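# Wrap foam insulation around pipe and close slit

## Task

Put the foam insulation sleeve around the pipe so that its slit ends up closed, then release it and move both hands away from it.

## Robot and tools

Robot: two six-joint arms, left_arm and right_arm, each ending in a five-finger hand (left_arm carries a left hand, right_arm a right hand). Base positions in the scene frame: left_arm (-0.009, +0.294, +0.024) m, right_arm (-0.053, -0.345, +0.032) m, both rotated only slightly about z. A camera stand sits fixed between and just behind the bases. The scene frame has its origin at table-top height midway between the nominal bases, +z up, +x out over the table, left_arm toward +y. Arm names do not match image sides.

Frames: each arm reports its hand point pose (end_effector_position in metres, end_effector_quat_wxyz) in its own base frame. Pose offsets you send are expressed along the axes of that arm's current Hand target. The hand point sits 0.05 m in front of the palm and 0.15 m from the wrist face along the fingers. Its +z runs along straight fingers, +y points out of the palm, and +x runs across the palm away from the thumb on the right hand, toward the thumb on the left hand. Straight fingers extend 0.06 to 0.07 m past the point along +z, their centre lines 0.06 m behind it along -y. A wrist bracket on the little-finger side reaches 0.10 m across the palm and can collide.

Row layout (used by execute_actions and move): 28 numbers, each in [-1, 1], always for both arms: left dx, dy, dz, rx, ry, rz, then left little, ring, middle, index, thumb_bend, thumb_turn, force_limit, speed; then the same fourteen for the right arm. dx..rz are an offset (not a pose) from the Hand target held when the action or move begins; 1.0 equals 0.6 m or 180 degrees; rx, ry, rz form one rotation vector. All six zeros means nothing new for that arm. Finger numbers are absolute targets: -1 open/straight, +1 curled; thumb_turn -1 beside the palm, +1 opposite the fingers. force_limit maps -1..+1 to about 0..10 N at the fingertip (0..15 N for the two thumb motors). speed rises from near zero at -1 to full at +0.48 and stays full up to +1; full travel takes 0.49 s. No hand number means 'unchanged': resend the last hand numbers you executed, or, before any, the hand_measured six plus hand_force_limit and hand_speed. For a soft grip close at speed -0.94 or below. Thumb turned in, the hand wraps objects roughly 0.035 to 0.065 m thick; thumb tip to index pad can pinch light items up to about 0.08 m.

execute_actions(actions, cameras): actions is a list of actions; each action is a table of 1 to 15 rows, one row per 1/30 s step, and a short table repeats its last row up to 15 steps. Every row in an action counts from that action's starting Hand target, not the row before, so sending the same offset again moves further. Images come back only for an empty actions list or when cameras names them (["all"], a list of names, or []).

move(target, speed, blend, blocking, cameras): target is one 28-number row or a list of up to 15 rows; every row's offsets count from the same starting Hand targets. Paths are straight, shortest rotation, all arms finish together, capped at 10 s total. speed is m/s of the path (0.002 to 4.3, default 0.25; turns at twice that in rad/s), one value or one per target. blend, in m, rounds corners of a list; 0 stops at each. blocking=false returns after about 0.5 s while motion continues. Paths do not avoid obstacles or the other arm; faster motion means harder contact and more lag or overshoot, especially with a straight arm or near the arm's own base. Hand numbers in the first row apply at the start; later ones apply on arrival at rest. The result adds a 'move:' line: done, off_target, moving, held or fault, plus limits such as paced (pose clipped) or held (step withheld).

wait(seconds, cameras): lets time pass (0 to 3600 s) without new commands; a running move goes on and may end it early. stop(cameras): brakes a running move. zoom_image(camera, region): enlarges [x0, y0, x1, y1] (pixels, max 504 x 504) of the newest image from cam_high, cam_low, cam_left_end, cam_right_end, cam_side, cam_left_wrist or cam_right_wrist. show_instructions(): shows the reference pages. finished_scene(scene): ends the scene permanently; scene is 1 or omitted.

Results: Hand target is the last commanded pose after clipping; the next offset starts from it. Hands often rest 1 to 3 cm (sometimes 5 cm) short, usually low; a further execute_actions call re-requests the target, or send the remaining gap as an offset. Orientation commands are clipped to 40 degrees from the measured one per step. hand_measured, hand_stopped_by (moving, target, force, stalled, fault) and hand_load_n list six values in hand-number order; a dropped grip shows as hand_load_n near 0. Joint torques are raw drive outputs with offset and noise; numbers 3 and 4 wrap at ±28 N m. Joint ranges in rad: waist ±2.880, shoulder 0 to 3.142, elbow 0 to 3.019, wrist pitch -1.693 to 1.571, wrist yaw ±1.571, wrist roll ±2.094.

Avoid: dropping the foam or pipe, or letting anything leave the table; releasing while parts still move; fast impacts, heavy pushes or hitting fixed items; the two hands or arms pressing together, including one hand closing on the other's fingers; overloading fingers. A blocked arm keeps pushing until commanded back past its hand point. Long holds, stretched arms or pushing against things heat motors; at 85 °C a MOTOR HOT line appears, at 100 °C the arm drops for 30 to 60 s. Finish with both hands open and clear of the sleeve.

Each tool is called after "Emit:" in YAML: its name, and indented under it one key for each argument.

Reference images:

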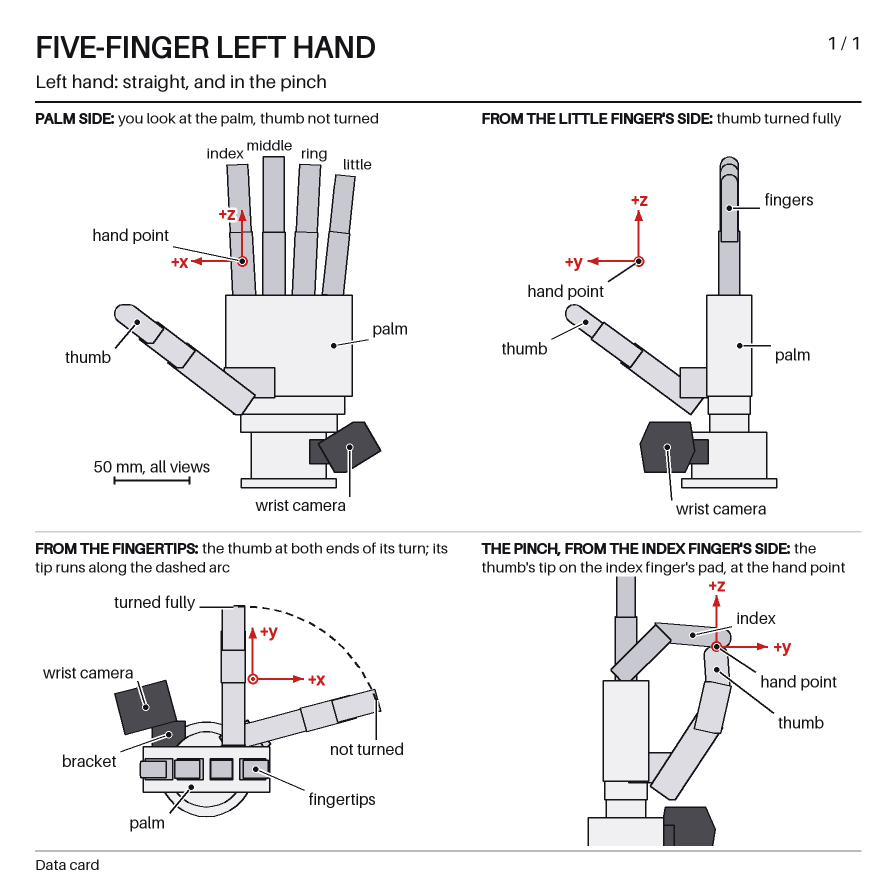

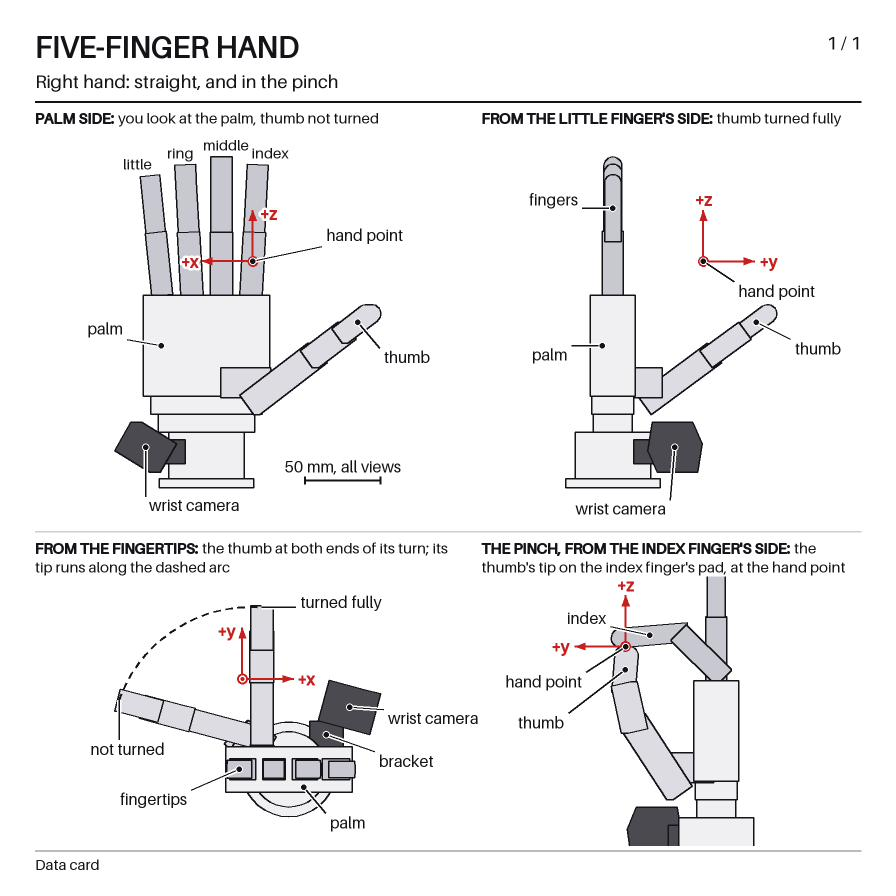

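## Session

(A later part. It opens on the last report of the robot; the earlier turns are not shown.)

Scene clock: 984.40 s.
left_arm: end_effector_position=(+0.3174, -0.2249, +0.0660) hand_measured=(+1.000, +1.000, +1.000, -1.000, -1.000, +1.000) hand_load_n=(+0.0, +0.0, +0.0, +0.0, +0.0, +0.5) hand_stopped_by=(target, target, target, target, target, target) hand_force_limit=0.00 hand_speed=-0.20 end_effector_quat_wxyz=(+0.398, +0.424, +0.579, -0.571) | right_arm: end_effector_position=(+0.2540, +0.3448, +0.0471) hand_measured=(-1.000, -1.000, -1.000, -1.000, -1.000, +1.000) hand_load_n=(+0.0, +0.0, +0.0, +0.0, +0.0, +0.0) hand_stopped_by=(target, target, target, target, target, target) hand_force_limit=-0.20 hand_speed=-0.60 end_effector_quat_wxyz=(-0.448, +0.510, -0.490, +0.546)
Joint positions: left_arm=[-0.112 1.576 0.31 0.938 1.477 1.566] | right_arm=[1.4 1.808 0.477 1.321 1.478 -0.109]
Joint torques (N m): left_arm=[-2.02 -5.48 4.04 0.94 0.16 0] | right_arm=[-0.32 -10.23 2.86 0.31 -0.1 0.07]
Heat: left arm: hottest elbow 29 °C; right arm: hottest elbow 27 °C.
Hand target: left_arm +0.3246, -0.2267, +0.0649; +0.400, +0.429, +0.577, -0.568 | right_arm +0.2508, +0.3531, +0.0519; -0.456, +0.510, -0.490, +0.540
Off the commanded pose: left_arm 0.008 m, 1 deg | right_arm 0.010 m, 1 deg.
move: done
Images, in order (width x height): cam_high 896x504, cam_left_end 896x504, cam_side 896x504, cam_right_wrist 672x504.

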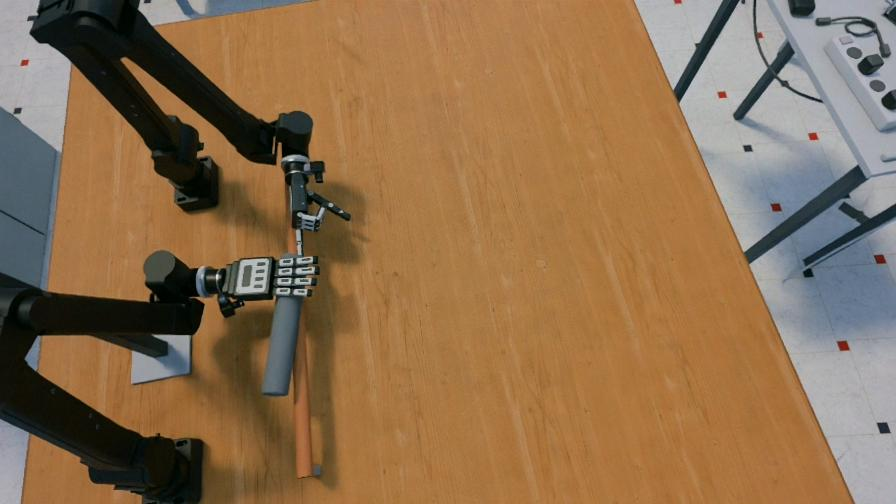

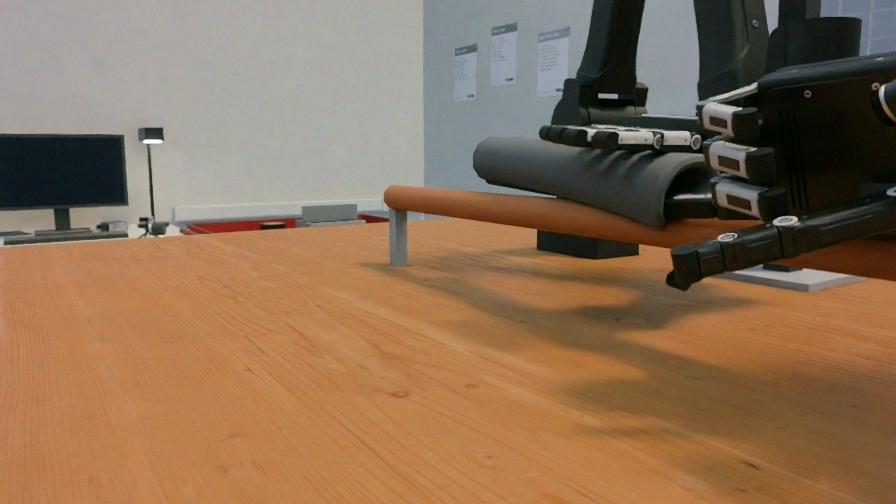

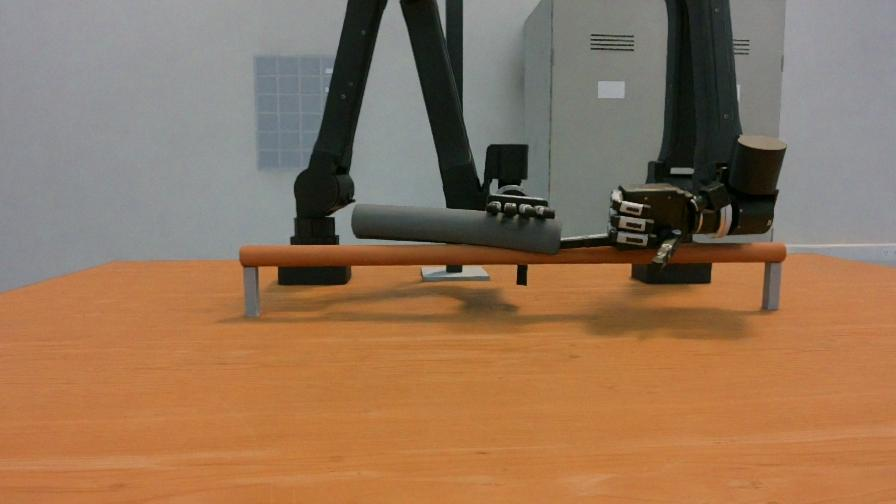

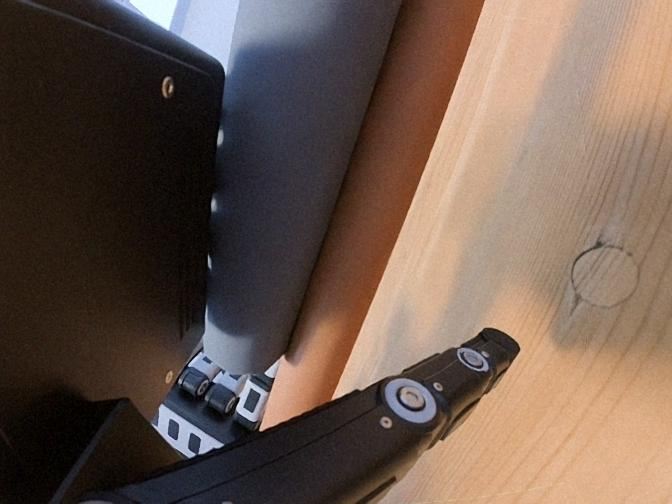

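I'll check the current state with all the cameras before continuing.

Emit:
execute_actions:
  actions: []
  cameras: ["all"]

Scene clock: 985.10 s.
left_arm: end_effector_position=(+0.3174, -0.2249, +0.0661) hand_measured=(+1.000, +1.000, +1.000, -1.000, -1.000, +1.000) hand_load_n=(+0.0, +0.0, +0.0, +0.0, +0.0, +0.5) hand_stopped_by=(target, target, target, target, target, target) hand_force_limit=0.00 hand_speed=-0.20 end_effector_quat_wxyz=(+0.398, +0.424, +0.579, -0.571) | right_arm: end_effector_position=(+0.2540, +0.3448, +0.0471) hand_measured=(-1.000, -1.000, -1.000, -1.000, -1.000, +1.000) hand_load_n=(+0.0, +0.0, +0.0, +0.0, +0.0, +0.0) hand_stopped_by=(target, target, target, target, target, target) hand_force_limit=-0.20 hand_speed=-0.60 end_effector_quat_wxyz=(-0.448, +0.510, -0.490, +0.546)
Joint positions: left_arm=[-0.112 1.576 0.31 0.938 1.477 1.567] | right_arm=[1.4 1.808 0.477 1.321 1.478 -0.109]
Joint velocities: within noise
Joint torques (N m): left_arm=[-1.79 -5.54 4.05 0.95 0.14 0.01] | right_arm=[-0.26 -10.05 2.86 0.25 -0.13 0.06]
Motor temperatures (°C): left_arm=[24 24 29 26 22 23] | right_arm=[25 25 27 22 22 25]
Heat: left arm: hottest elbow 29 °C; right arm: hottest elbow 27 °C.
Hand target: left_arm +0.3246, -0.2267, +0.0649; +0.400, +0.429, +0.577, -0.568 | right_arm +0.2508, +0.3531, +0.0519; -0.456, +0.510, -0.490, +0.540
Off the commanded pose: left_arm 0.007 m, 1 deg | right_arm 0.010 m, 1 deg.

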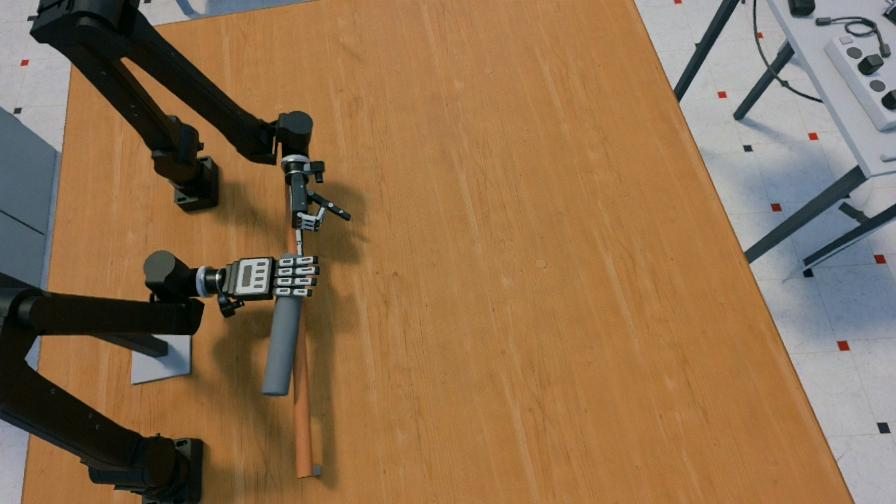

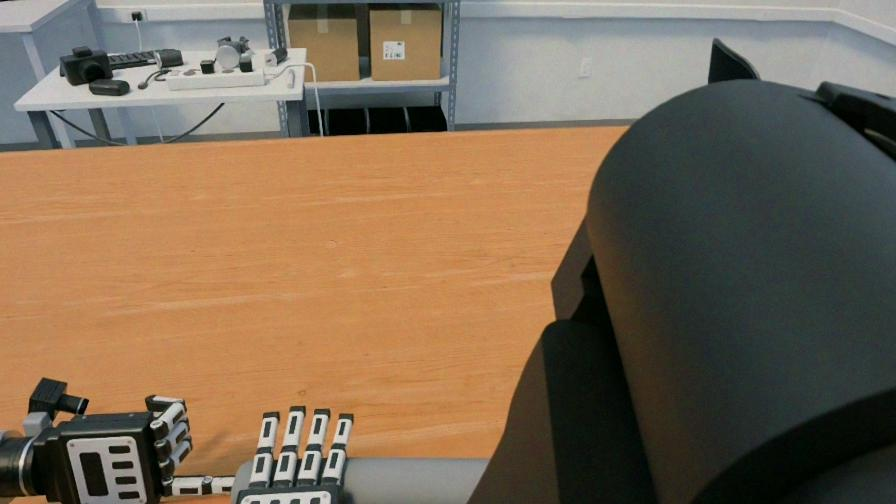

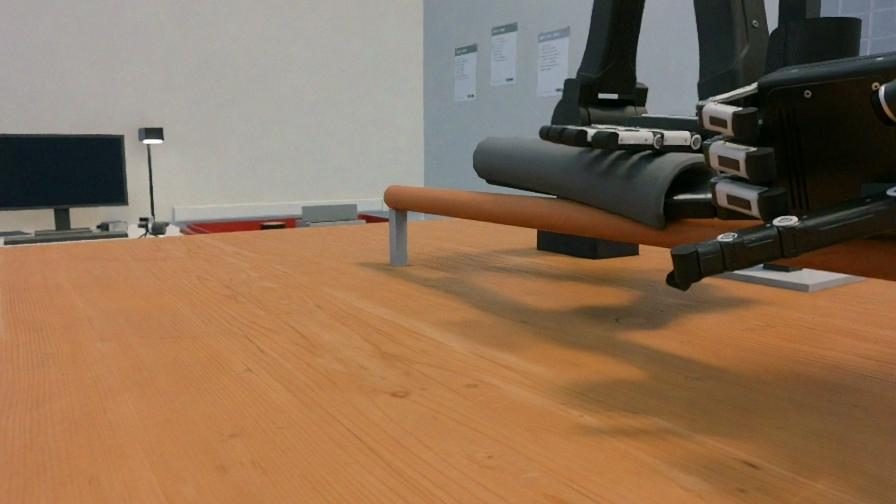

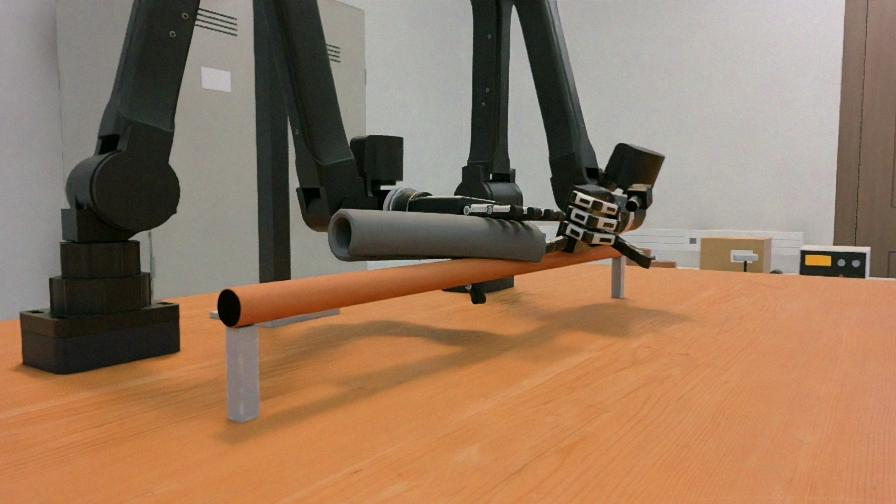

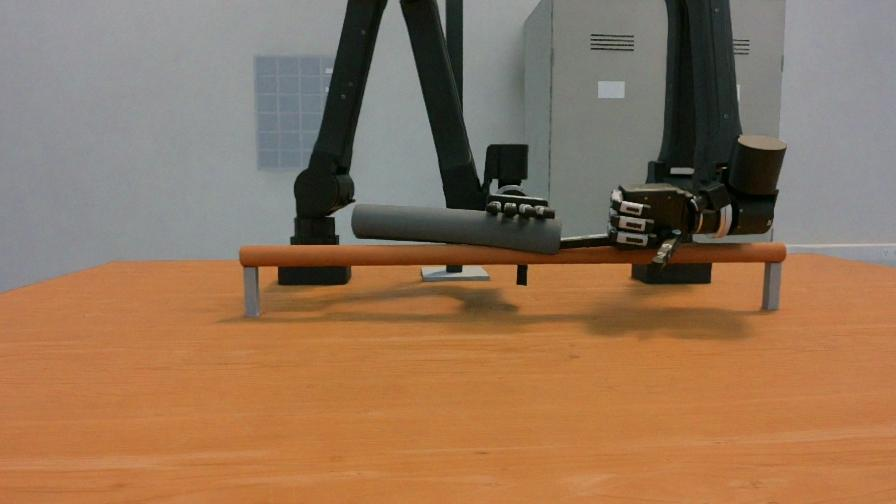

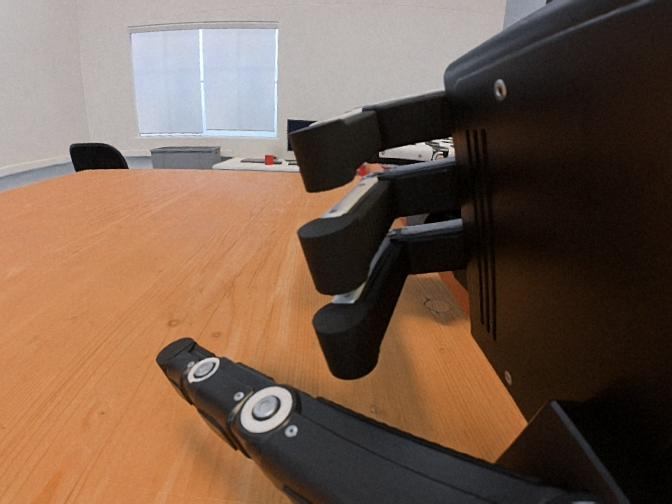

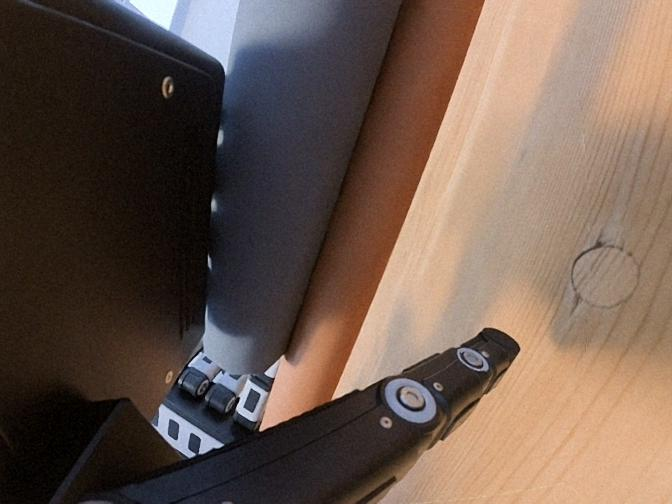

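Emit:
zoom_image:
  camera: "cam_left_end"
  region: [640, 130, 740, 250]

Emit:
zoom_image:
  camera: "cam_right_end"
  region: [310, 180, 600, 330]

Emit:
zoom_image:
  camera: "cam_side"
  region: [340, 180, 660, 290]

Scaled by 4.200.

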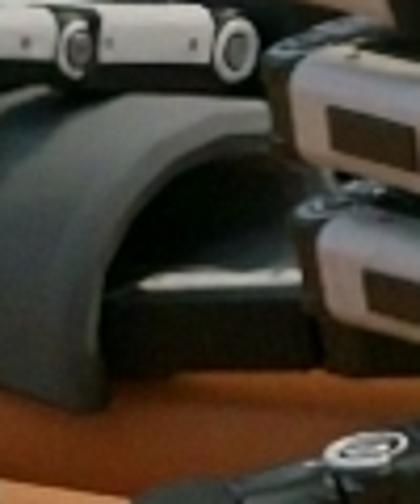

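Scaled by 1.738.

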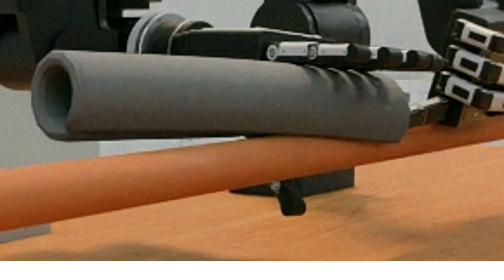

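Scaled by 1.575.

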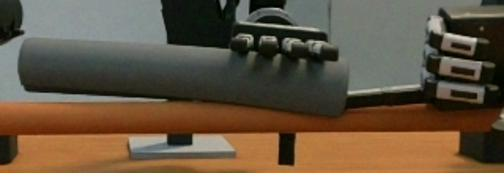

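Emit:
move:
  target: [0.0026,-0.0290,0.0005,0,0,0,1,1,1,-1,-1,1,0,-0.2,0,0,0,0,0,0,-1,-1,-1,-1,-1,1,-0.2,-0.6]
  speed: 0.03
  cameras: ["cam_left_end","cam_side","cam_high"]

Emit:
zoom_image:
  camera: "cam_left_end"
  region: [640, 130, 740, 250]

Emit:
zoom_image:
  camera: "cam_side"
  region: [540, 170, 700, 290]

Emit:
zoom_image:
  camera: "cam_high"
  region: [230, 150, 370, 290]

Scene clock: 986.77 s.
left_arm: end_effector_position=(+0.3138, -0.2238, +0.0680) hand_measured=(+1.000, +1.000, +1.000, -1.000, -1.000, +1.000) hand_load_n=(+0.0, +0.0, +0.0, -0.5, +0.0, +0.5) hand_stopped_by=(target, target, target, target, target, target) hand_force_limit=0.00 hand_speed=-0.20 end_effector_quat_wxyz=(+0.402, +0.423, +0.581, -0.568) | right_arm: end_effector_position=(+0.2540, +0.3448, +0.0471) hand_measured=(-1.000, -1.000, -1.000, -1.000, -1.000, +1.000) hand_load_n=(+0.0, +0.0, +0.0, +0.0, +0.0, +0.0) hand_stopped_by=(target, target, target, target, target, target) hand_force_limit=-0.20 hand_speed=-0.60 end_effector_quat_wxyz=(-0.448, +0.510, -0.490, +0.546)
Joint positions: left_arm=[-0.112 1.556 0.295 0.938 1.468 1.567] | right_arm=[1.4 1.808 0.477 1.321 1.478 -0.109]
Joint torques (N m): left_arm=[-2.61 -7.88 2.07 1.05 0.24 -0.04] | right_arm=[0.03 -10.05 2.81 0.32 -0.1 0.09]
Heat: left arm: hottest elbow 29 °C; right arm: hottest elbow 27 °C.
Hand target: left_arm +0.3076, -0.2267, +0.0688; +0.400, +0.429, +0.577, -0.568 | right_arm +0.2508, +0.3531, +0.0519; -0.456, +0.511, -0.490, +0.540
Off the commanded pose: left_arm 0.007 m, 1 deg | right_arm 0.010 m, 1 deg.
move: done
Images, in order (width x height): cam_high 896x504, cam_left_end 896x504, cam_side 896x504.

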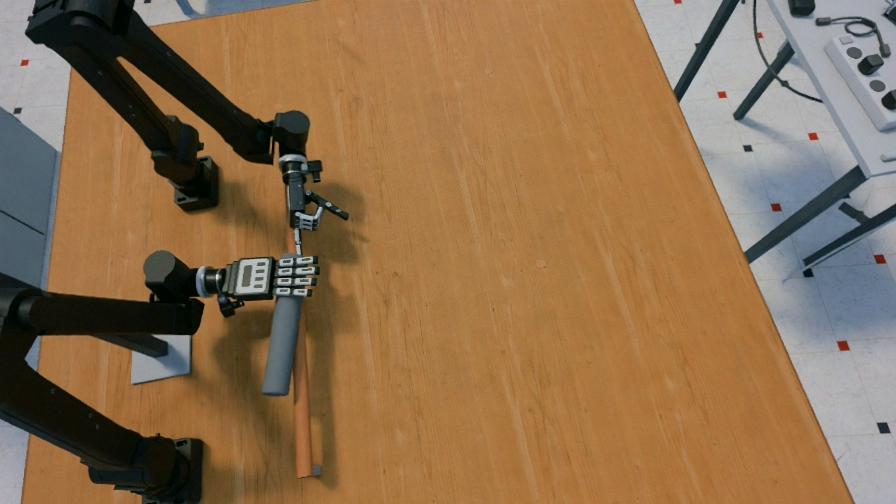

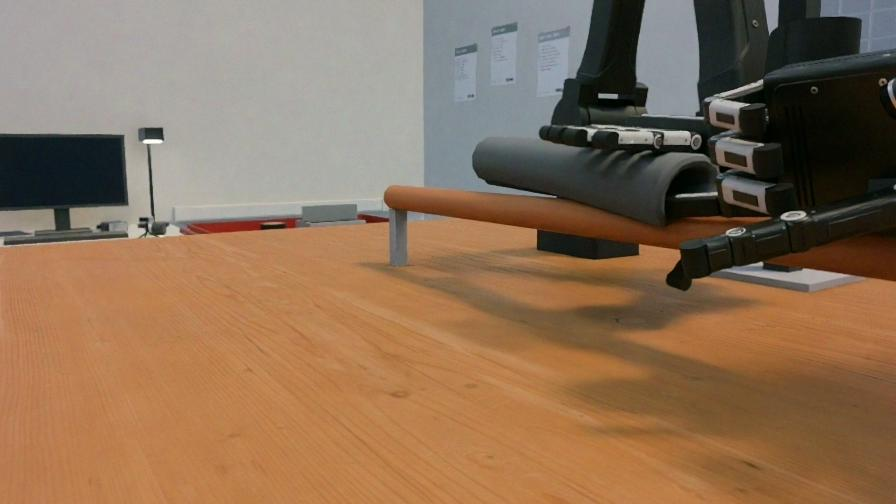

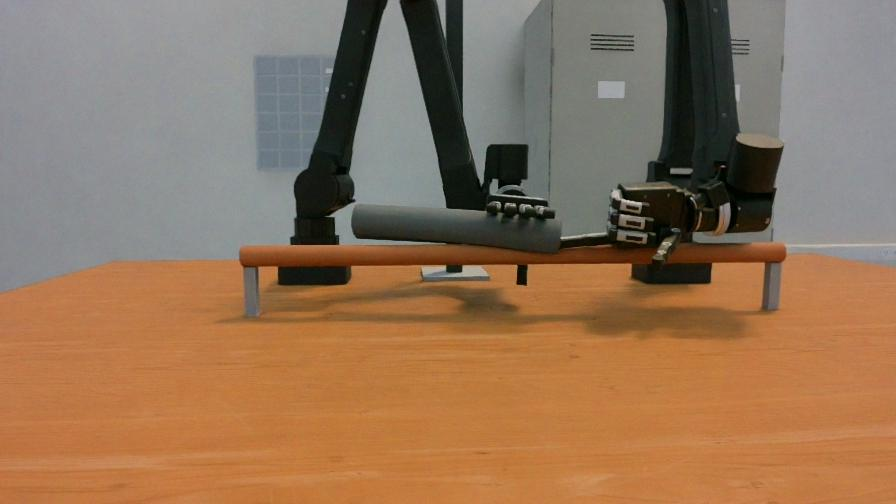

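Scaled by 4.200.

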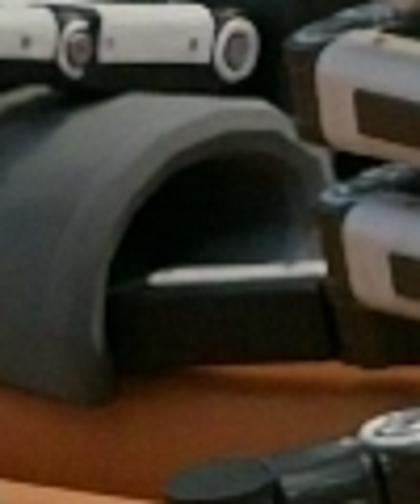

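Scaled by 3.150.

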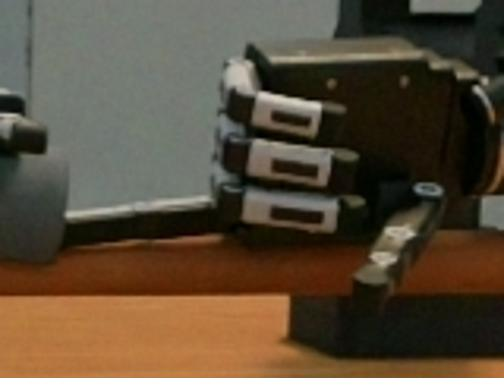

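Scaled by 3.600.

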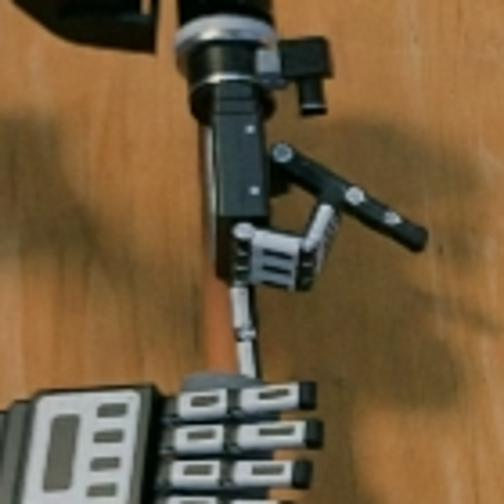

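Emit:
move:
  target: [0.0069,-0.0239,0.0005,0,0,0,1,1,1,-1,-1,1,0,-0.2,0,0,0,0,0,0,-1,-1,-1,-1,-1,1,-0.2,-0.6]
  speed: 0.03
  cameras: ["cam_left_end","cam_side","cam_high"]

Emit:
zoom_image:
  camera: "cam_left_end"
  region: [640, 130, 740, 250]

Emit:
zoom_image:
  camera: "cam_high"
  region: [230, 150, 370, 290]

Scene clock: 987.83 s.
left_arm: end_effector_position=(+0.3071, -0.2217, +0.0710) hand_measured=(+1.000, +1.000, +1.000, -1.000, -1.000, +1.000) hand_load_n=(+0.0, +0.0, +0.0, -4.0, +0.0, +0.5) hand_stopped_by=(target, target, target, target, target, target) hand_force_limit=0.00 hand_speed=-0.20 end_effector_quat_wxyz=(+0.408, +0.422, +0.584, -0.561) | right_arm: end_effector_position=(+0.2540, +0.3448, +0.0471) hand_measured=(-1.000, -1.000, -1.000, -1.000, -1.000, +1.000) hand_load_n=(+0.5, +0.0, +0.0, +0.0, +0.0, +0.0) hand_stopped_by=(target, target, target, target, target, target) hand_force_limit=-0.20 hand_speed=-0.60 end_effector_quat_wxyz=(-0.448, +0.510, -0.490, +0.546)
Joint positions: left_arm=[-0.112 1.521 0.268 0.938 1.451 1.567] | right_arm=[1.4 1.808 0.477 1.321 1.478 -0.109]
Joint torques (N m): left_arm=[-2.84 -6.65 1.42 1.66 0.65 -0.09] | right_arm=[-0.26 -9.93 2.89 0.31 -0.09 0.07]
Heat: left arm: hottest elbow 29 °C; right arm: hottest elbow 27 °C.
Hand target: left_arm +0.2927, -0.2267, +0.0695; +0.400, +0.429, +0.577, -0.568 | right_arm +0.2508, +0.3531, +0.0519; -0.456, +0.510, -0.490, +0.540
Off the commanded pose: left_arm 0.015 m, 2 deg | right_arm 0.010 m, 1 deg.
move: off_target (left_arm)
Images, in order (width x height): cam_high 896x504, cam_left_end 896x504, cam_side 896x504.

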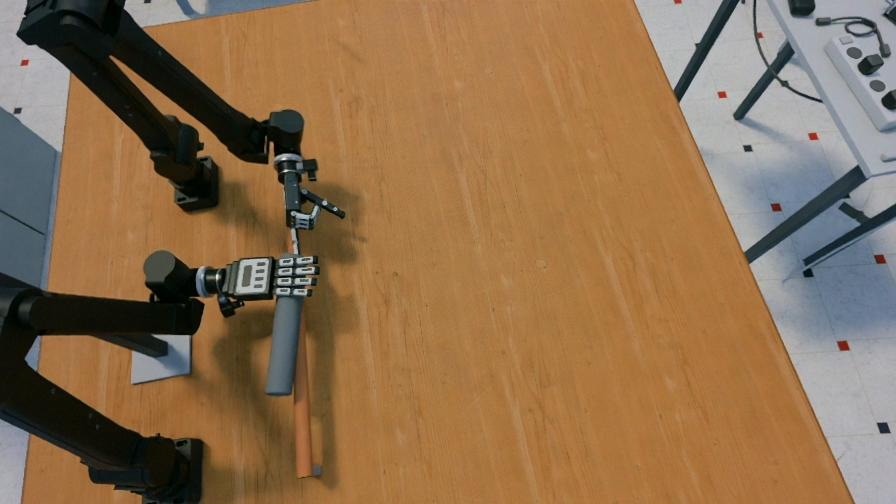

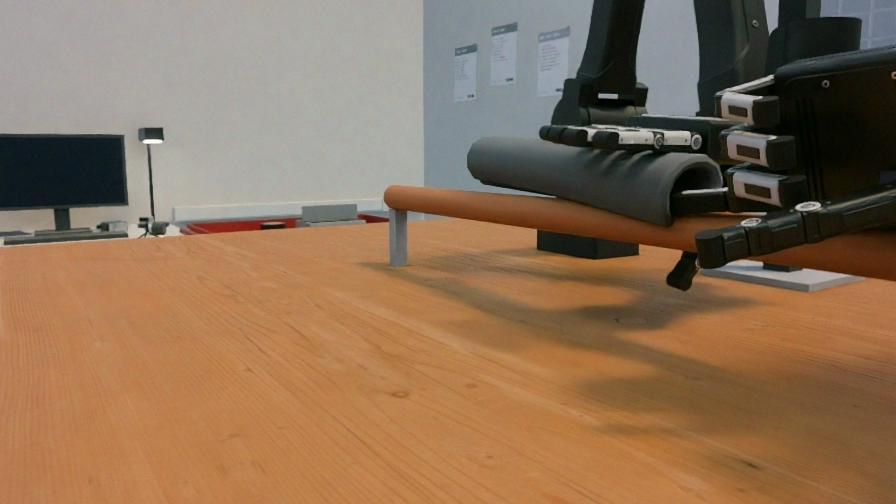

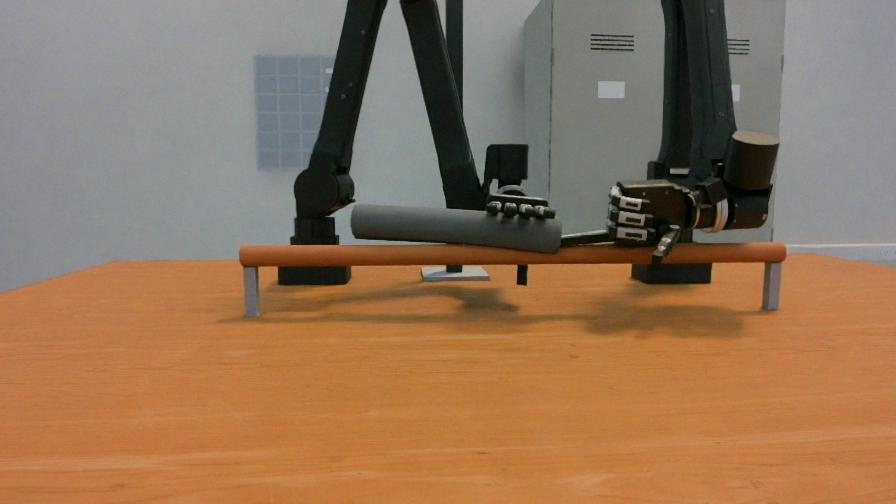

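Scaled by 4.200.

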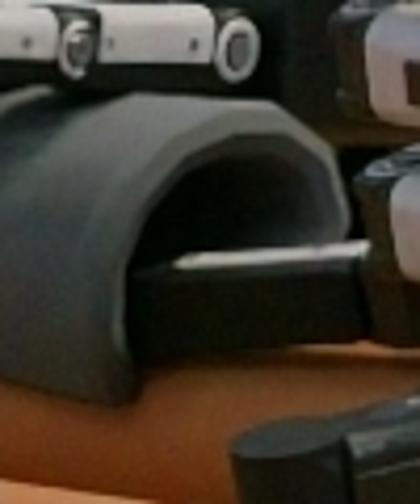

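Scaled by 3.600.

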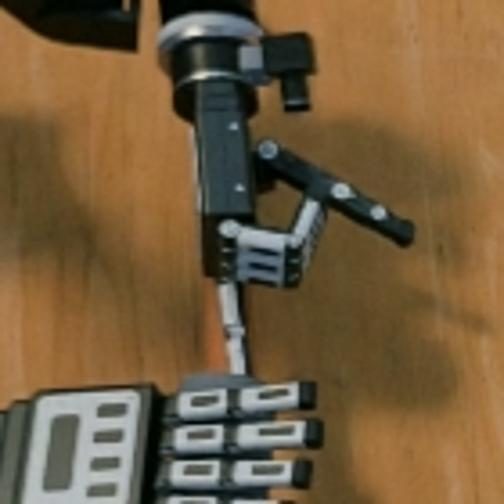

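Emit:
move:
  target: [0.0058,-0.0201,0.0003,0,0,0,1,1,1,-1,-1,1,0,-0.2,0,0,0,0,0,0,-1,-1,-1,-1,-1,1,-0.2,-0.6]
  speed: 0.03
  cameras: ["cam_left_end","cam_side","cam_high"]

Emit:
zoom_image:
  camera: "cam_left_end"
  region: [640, 130, 740, 250]

Emit:
zoom_image:
  camera: "cam_high"
  region: [230, 150, 370, 290]

Scene clock: 989.07 s.
left_arm: end_effector_position=(+0.2992, -0.2201, +0.0739) hand_measured=(+1.000, +1.000, +1.000, -1.000, -1.000, +1.000) hand_load_n=(-0.5, +0.0, +0.0, -5.0, +0.0, +0.5) hand_stopped_by=(target, target, target, target, target, target) hand_force_limit=0.00 hand_speed=-0.20 end_effector_quat_wxyz=(+0.415, +0.424, +0.582, -0.556) | right_arm: end_effector_position=(+0.2540, +0.3448, +0.0471) hand_measured=(-1.000, -1.000, -1.000, -1.000, -1.000, +1.000) hand_load_n=(+0.0, +0.0, +0.0, +0.0, +0.0, +0.0) hand_stopped_by=(target, target, target, target, target, target) hand_force_limit=-0.20 hand_speed=-0.60 end_effector_quat_wxyz=(-0.448, +0.510, -0.490, +0.546)
Joint positions: left_arm=[-0.112 1.494 0.24 0.956 1.442 1.567] | right_arm=[1.4 1.808 0.477 1.321 1.478 -0.109]
Joint torques (N m): left_arm=[-3.31 -6.07 1.05 1.62 0.79 -0.17] | right_arm=[-0.5 -10.29 2.84 0.24 -0.11 0.08]
Heat: left arm: hottest elbow 29 °C; right arm: hottest elbow 27 °C.
Hand target: left_arm +0.2802, -0.2265, +0.0699; +0.400, +0.429, +0.577, -0.568 | right_arm +0.2508, +0.3531, +0.0519; -0.456, +0.510, -0.490, +0.540
Off the commanded pose: left_arm 0.020 m, 2 deg | right_arm 0.010 m, 1 deg.
move: off_target (left_arm)
Images, in order (width x height): cam_high 896x504, cam_left_end 896x504, cam_side 896x504.

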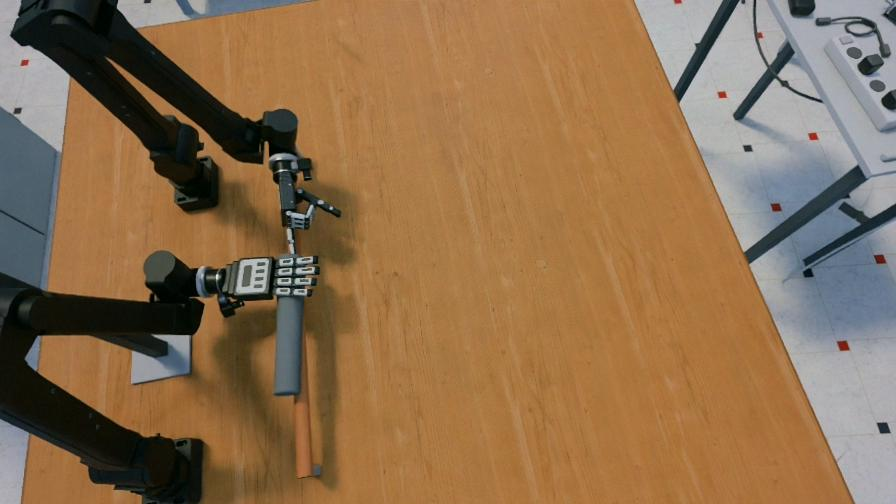

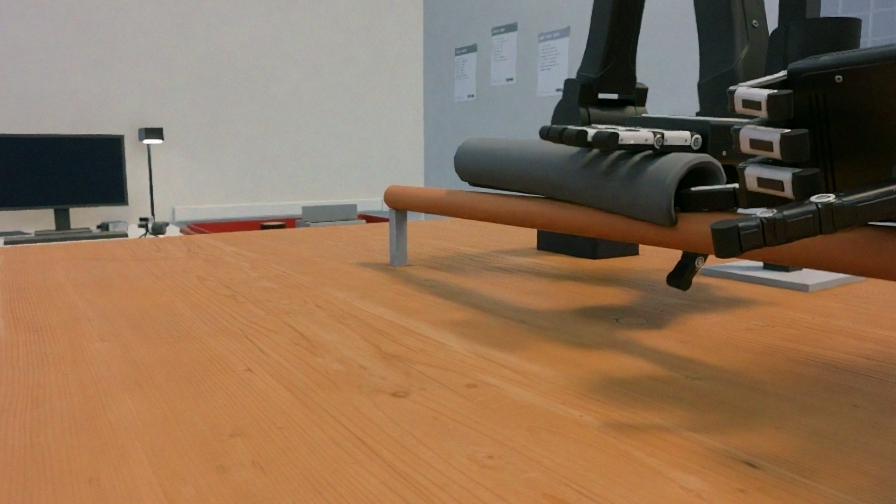

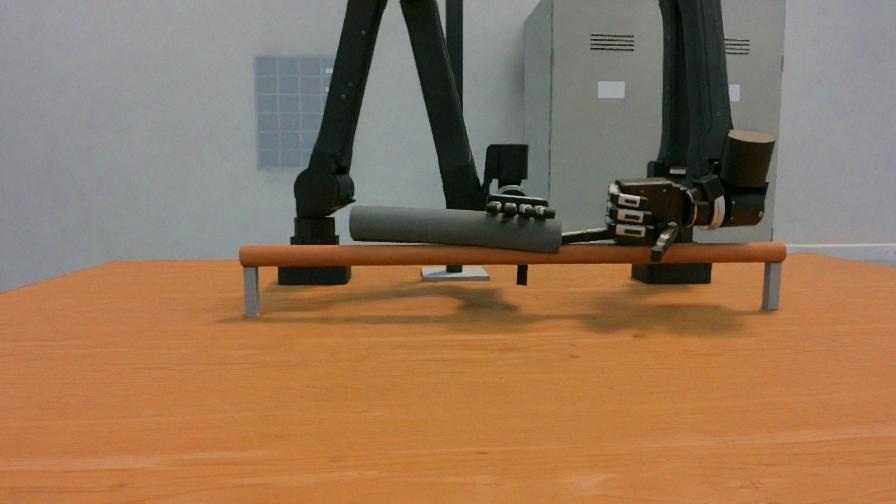

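Scaled by 4.200.

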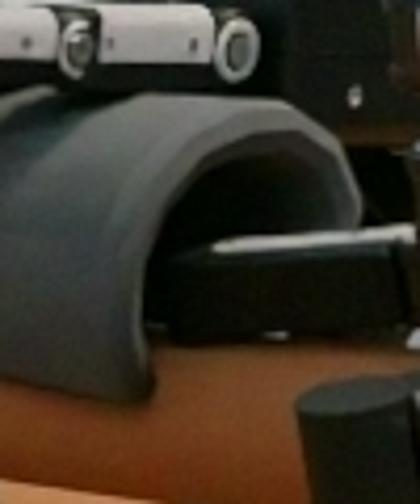

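Scaled by 3.600.

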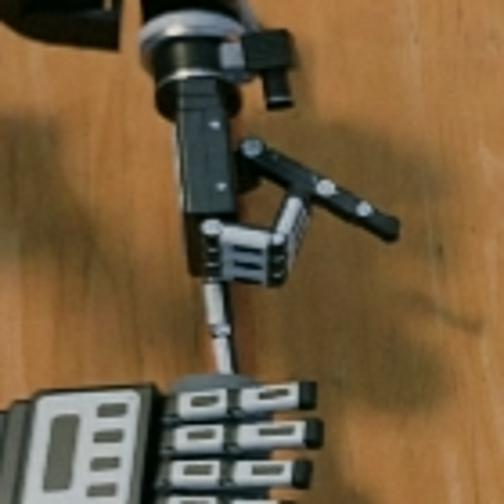

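Emit:
zoom_image:
  camera: "cam_side"
  region: [540, 200, 640, 270]

Emit:
zoom_image:
  camera: "cam_left_end"
  region: [670, 150, 740, 230]

Scaled by 5.040.

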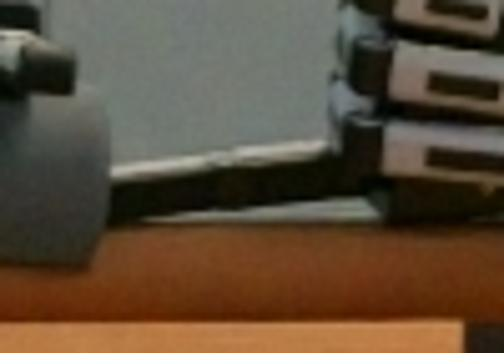

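Scaled by 6.300.

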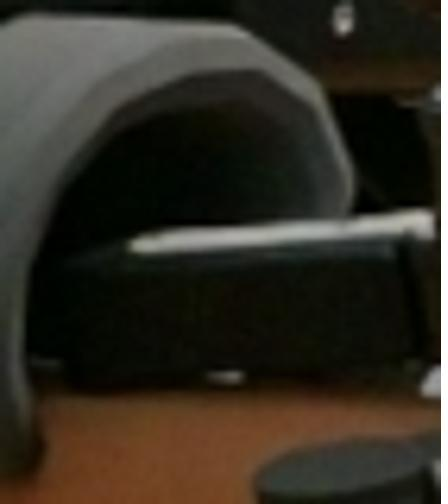

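Emit:
move:
  target: [0.0158,-0.0264,0.001,0,0,0,1,1,1,-1,-1,1,0,-0.2,0,0,0,0,0,0,-1,-1,-1,-1,-1,1,-0.2,-0.6]
  speed: 0.03
  cameras: ["cam_left_end","cam_side","cam_high","cam_right_wrist"]

Emit:
zoom_image:
  camera: "cam_left_end"
  region: [640, 130, 760, 250]

Emit:
zoom_image:
  camera: "cam_high"
  region: [230, 150, 370, 290]

Emit:
zoom_image:
  camera: "cam_side"
  region: [540, 200, 640, 270]

Scene clock: 990.83 s.
left_arm: end_effector_position=(+0.2697, -0.2213, +0.0689) hand_measured=(+1.000, +1.000, +1.000, -1.000, -1.000, +1.000) hand_load_n=(+0.0, +0.0, +0.0, -1.5, +0.0, +0.5) hand_stopped_by=(target, target, target, target, target, target) hand_force_limit=0.00 hand_speed=-0.20 end_effector_quat_wxyz=(+0.412, +0.430, +0.578, -0.559) | right_arm: end_effector_position=(+0.2537, +0.3449, +0.0465) hand_measured=(-1.000, -1.000, -1.000, -1.000, -1.000, +1.000) hand_load_n=(+0.0, +0.0, +0.0, +0.0, +0.0, +0.0) hand_stopped_by=(target, target, target, target, target, target) hand_force_limit=-0.20 hand_speed=-0.60 end_effector_quat_wxyz=(-0.447, +0.512, -0.488, +0.547)
Joint positions: left_arm=[-0.127 1.479 0.168 1.018 1.443 1.566] | right_arm=[1.401 1.808 0.477 1.316 1.477 -0.109]
Joint torques (N m): left_arm=[-3.14 -4.19 2.15 1.77 0.33 -0.32] | right_arm=[-0.5 -9.99 2.97 0.59 -0.07 0.11]
Heat: left arm: hottest elbow 29 °C; right arm: hottest elbow 27 °C.
Hand target: left_arm +0.2621, -0.2265, +0.0658; +0.400, +0.429, +0.577, -0.568 | right_arm +0.2507, +0.3532, +0.0519; -0.456, +0.511, -0.490, +0.540
Off the commanded pose: left_arm 0.010 m, 2 deg | right_arm 0.010 m, 1 deg.
move: done
Images, in order (width x height): cam_high 896x504, cam_left_end 896x504, cam_side 896x504, cam_right_wrist 672x504.

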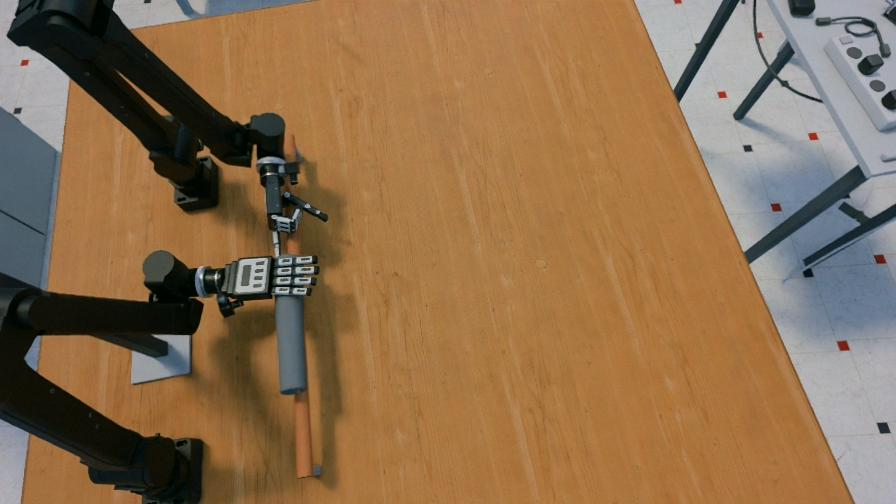

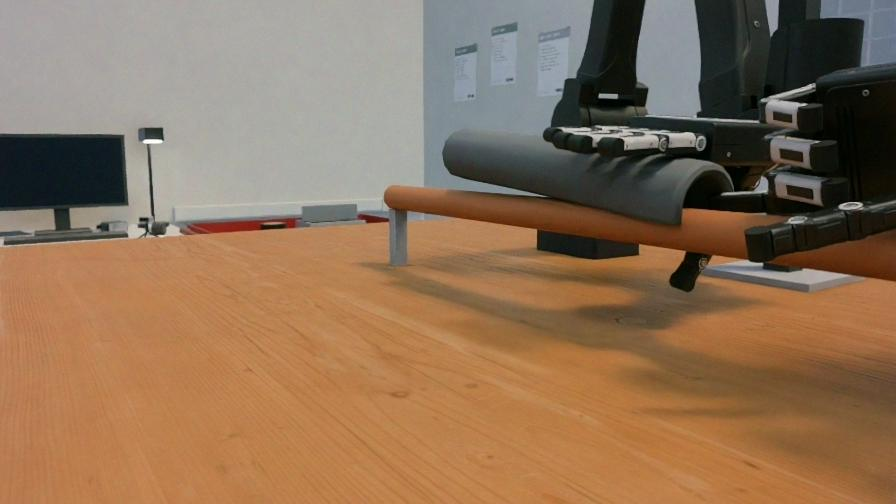

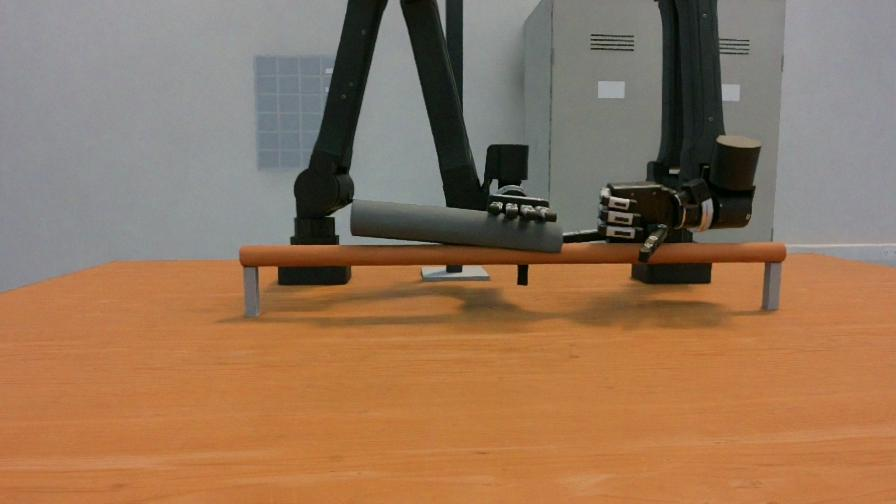

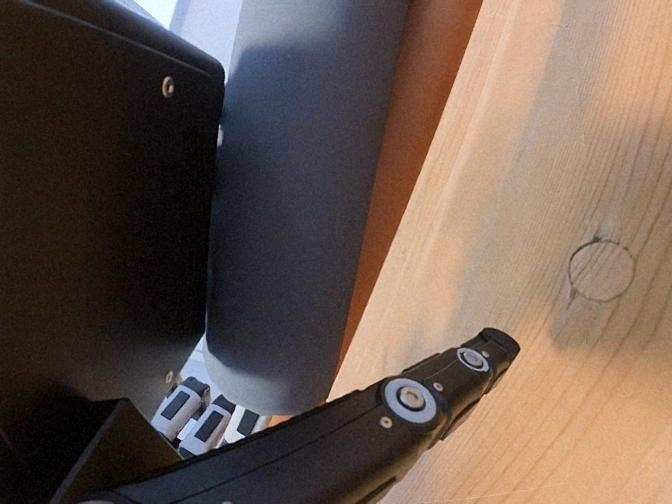

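Scaled by 4.200.

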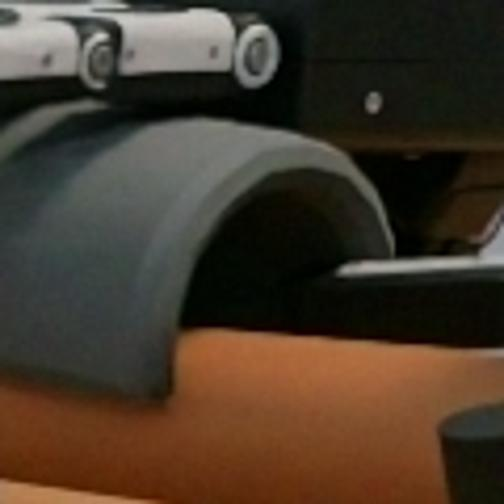

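Scaled by 3.600.

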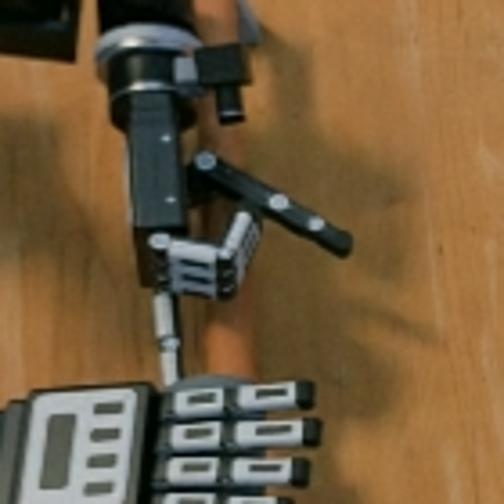

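Scaled by 5.040.

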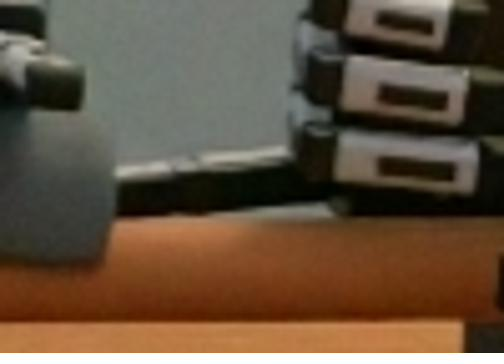

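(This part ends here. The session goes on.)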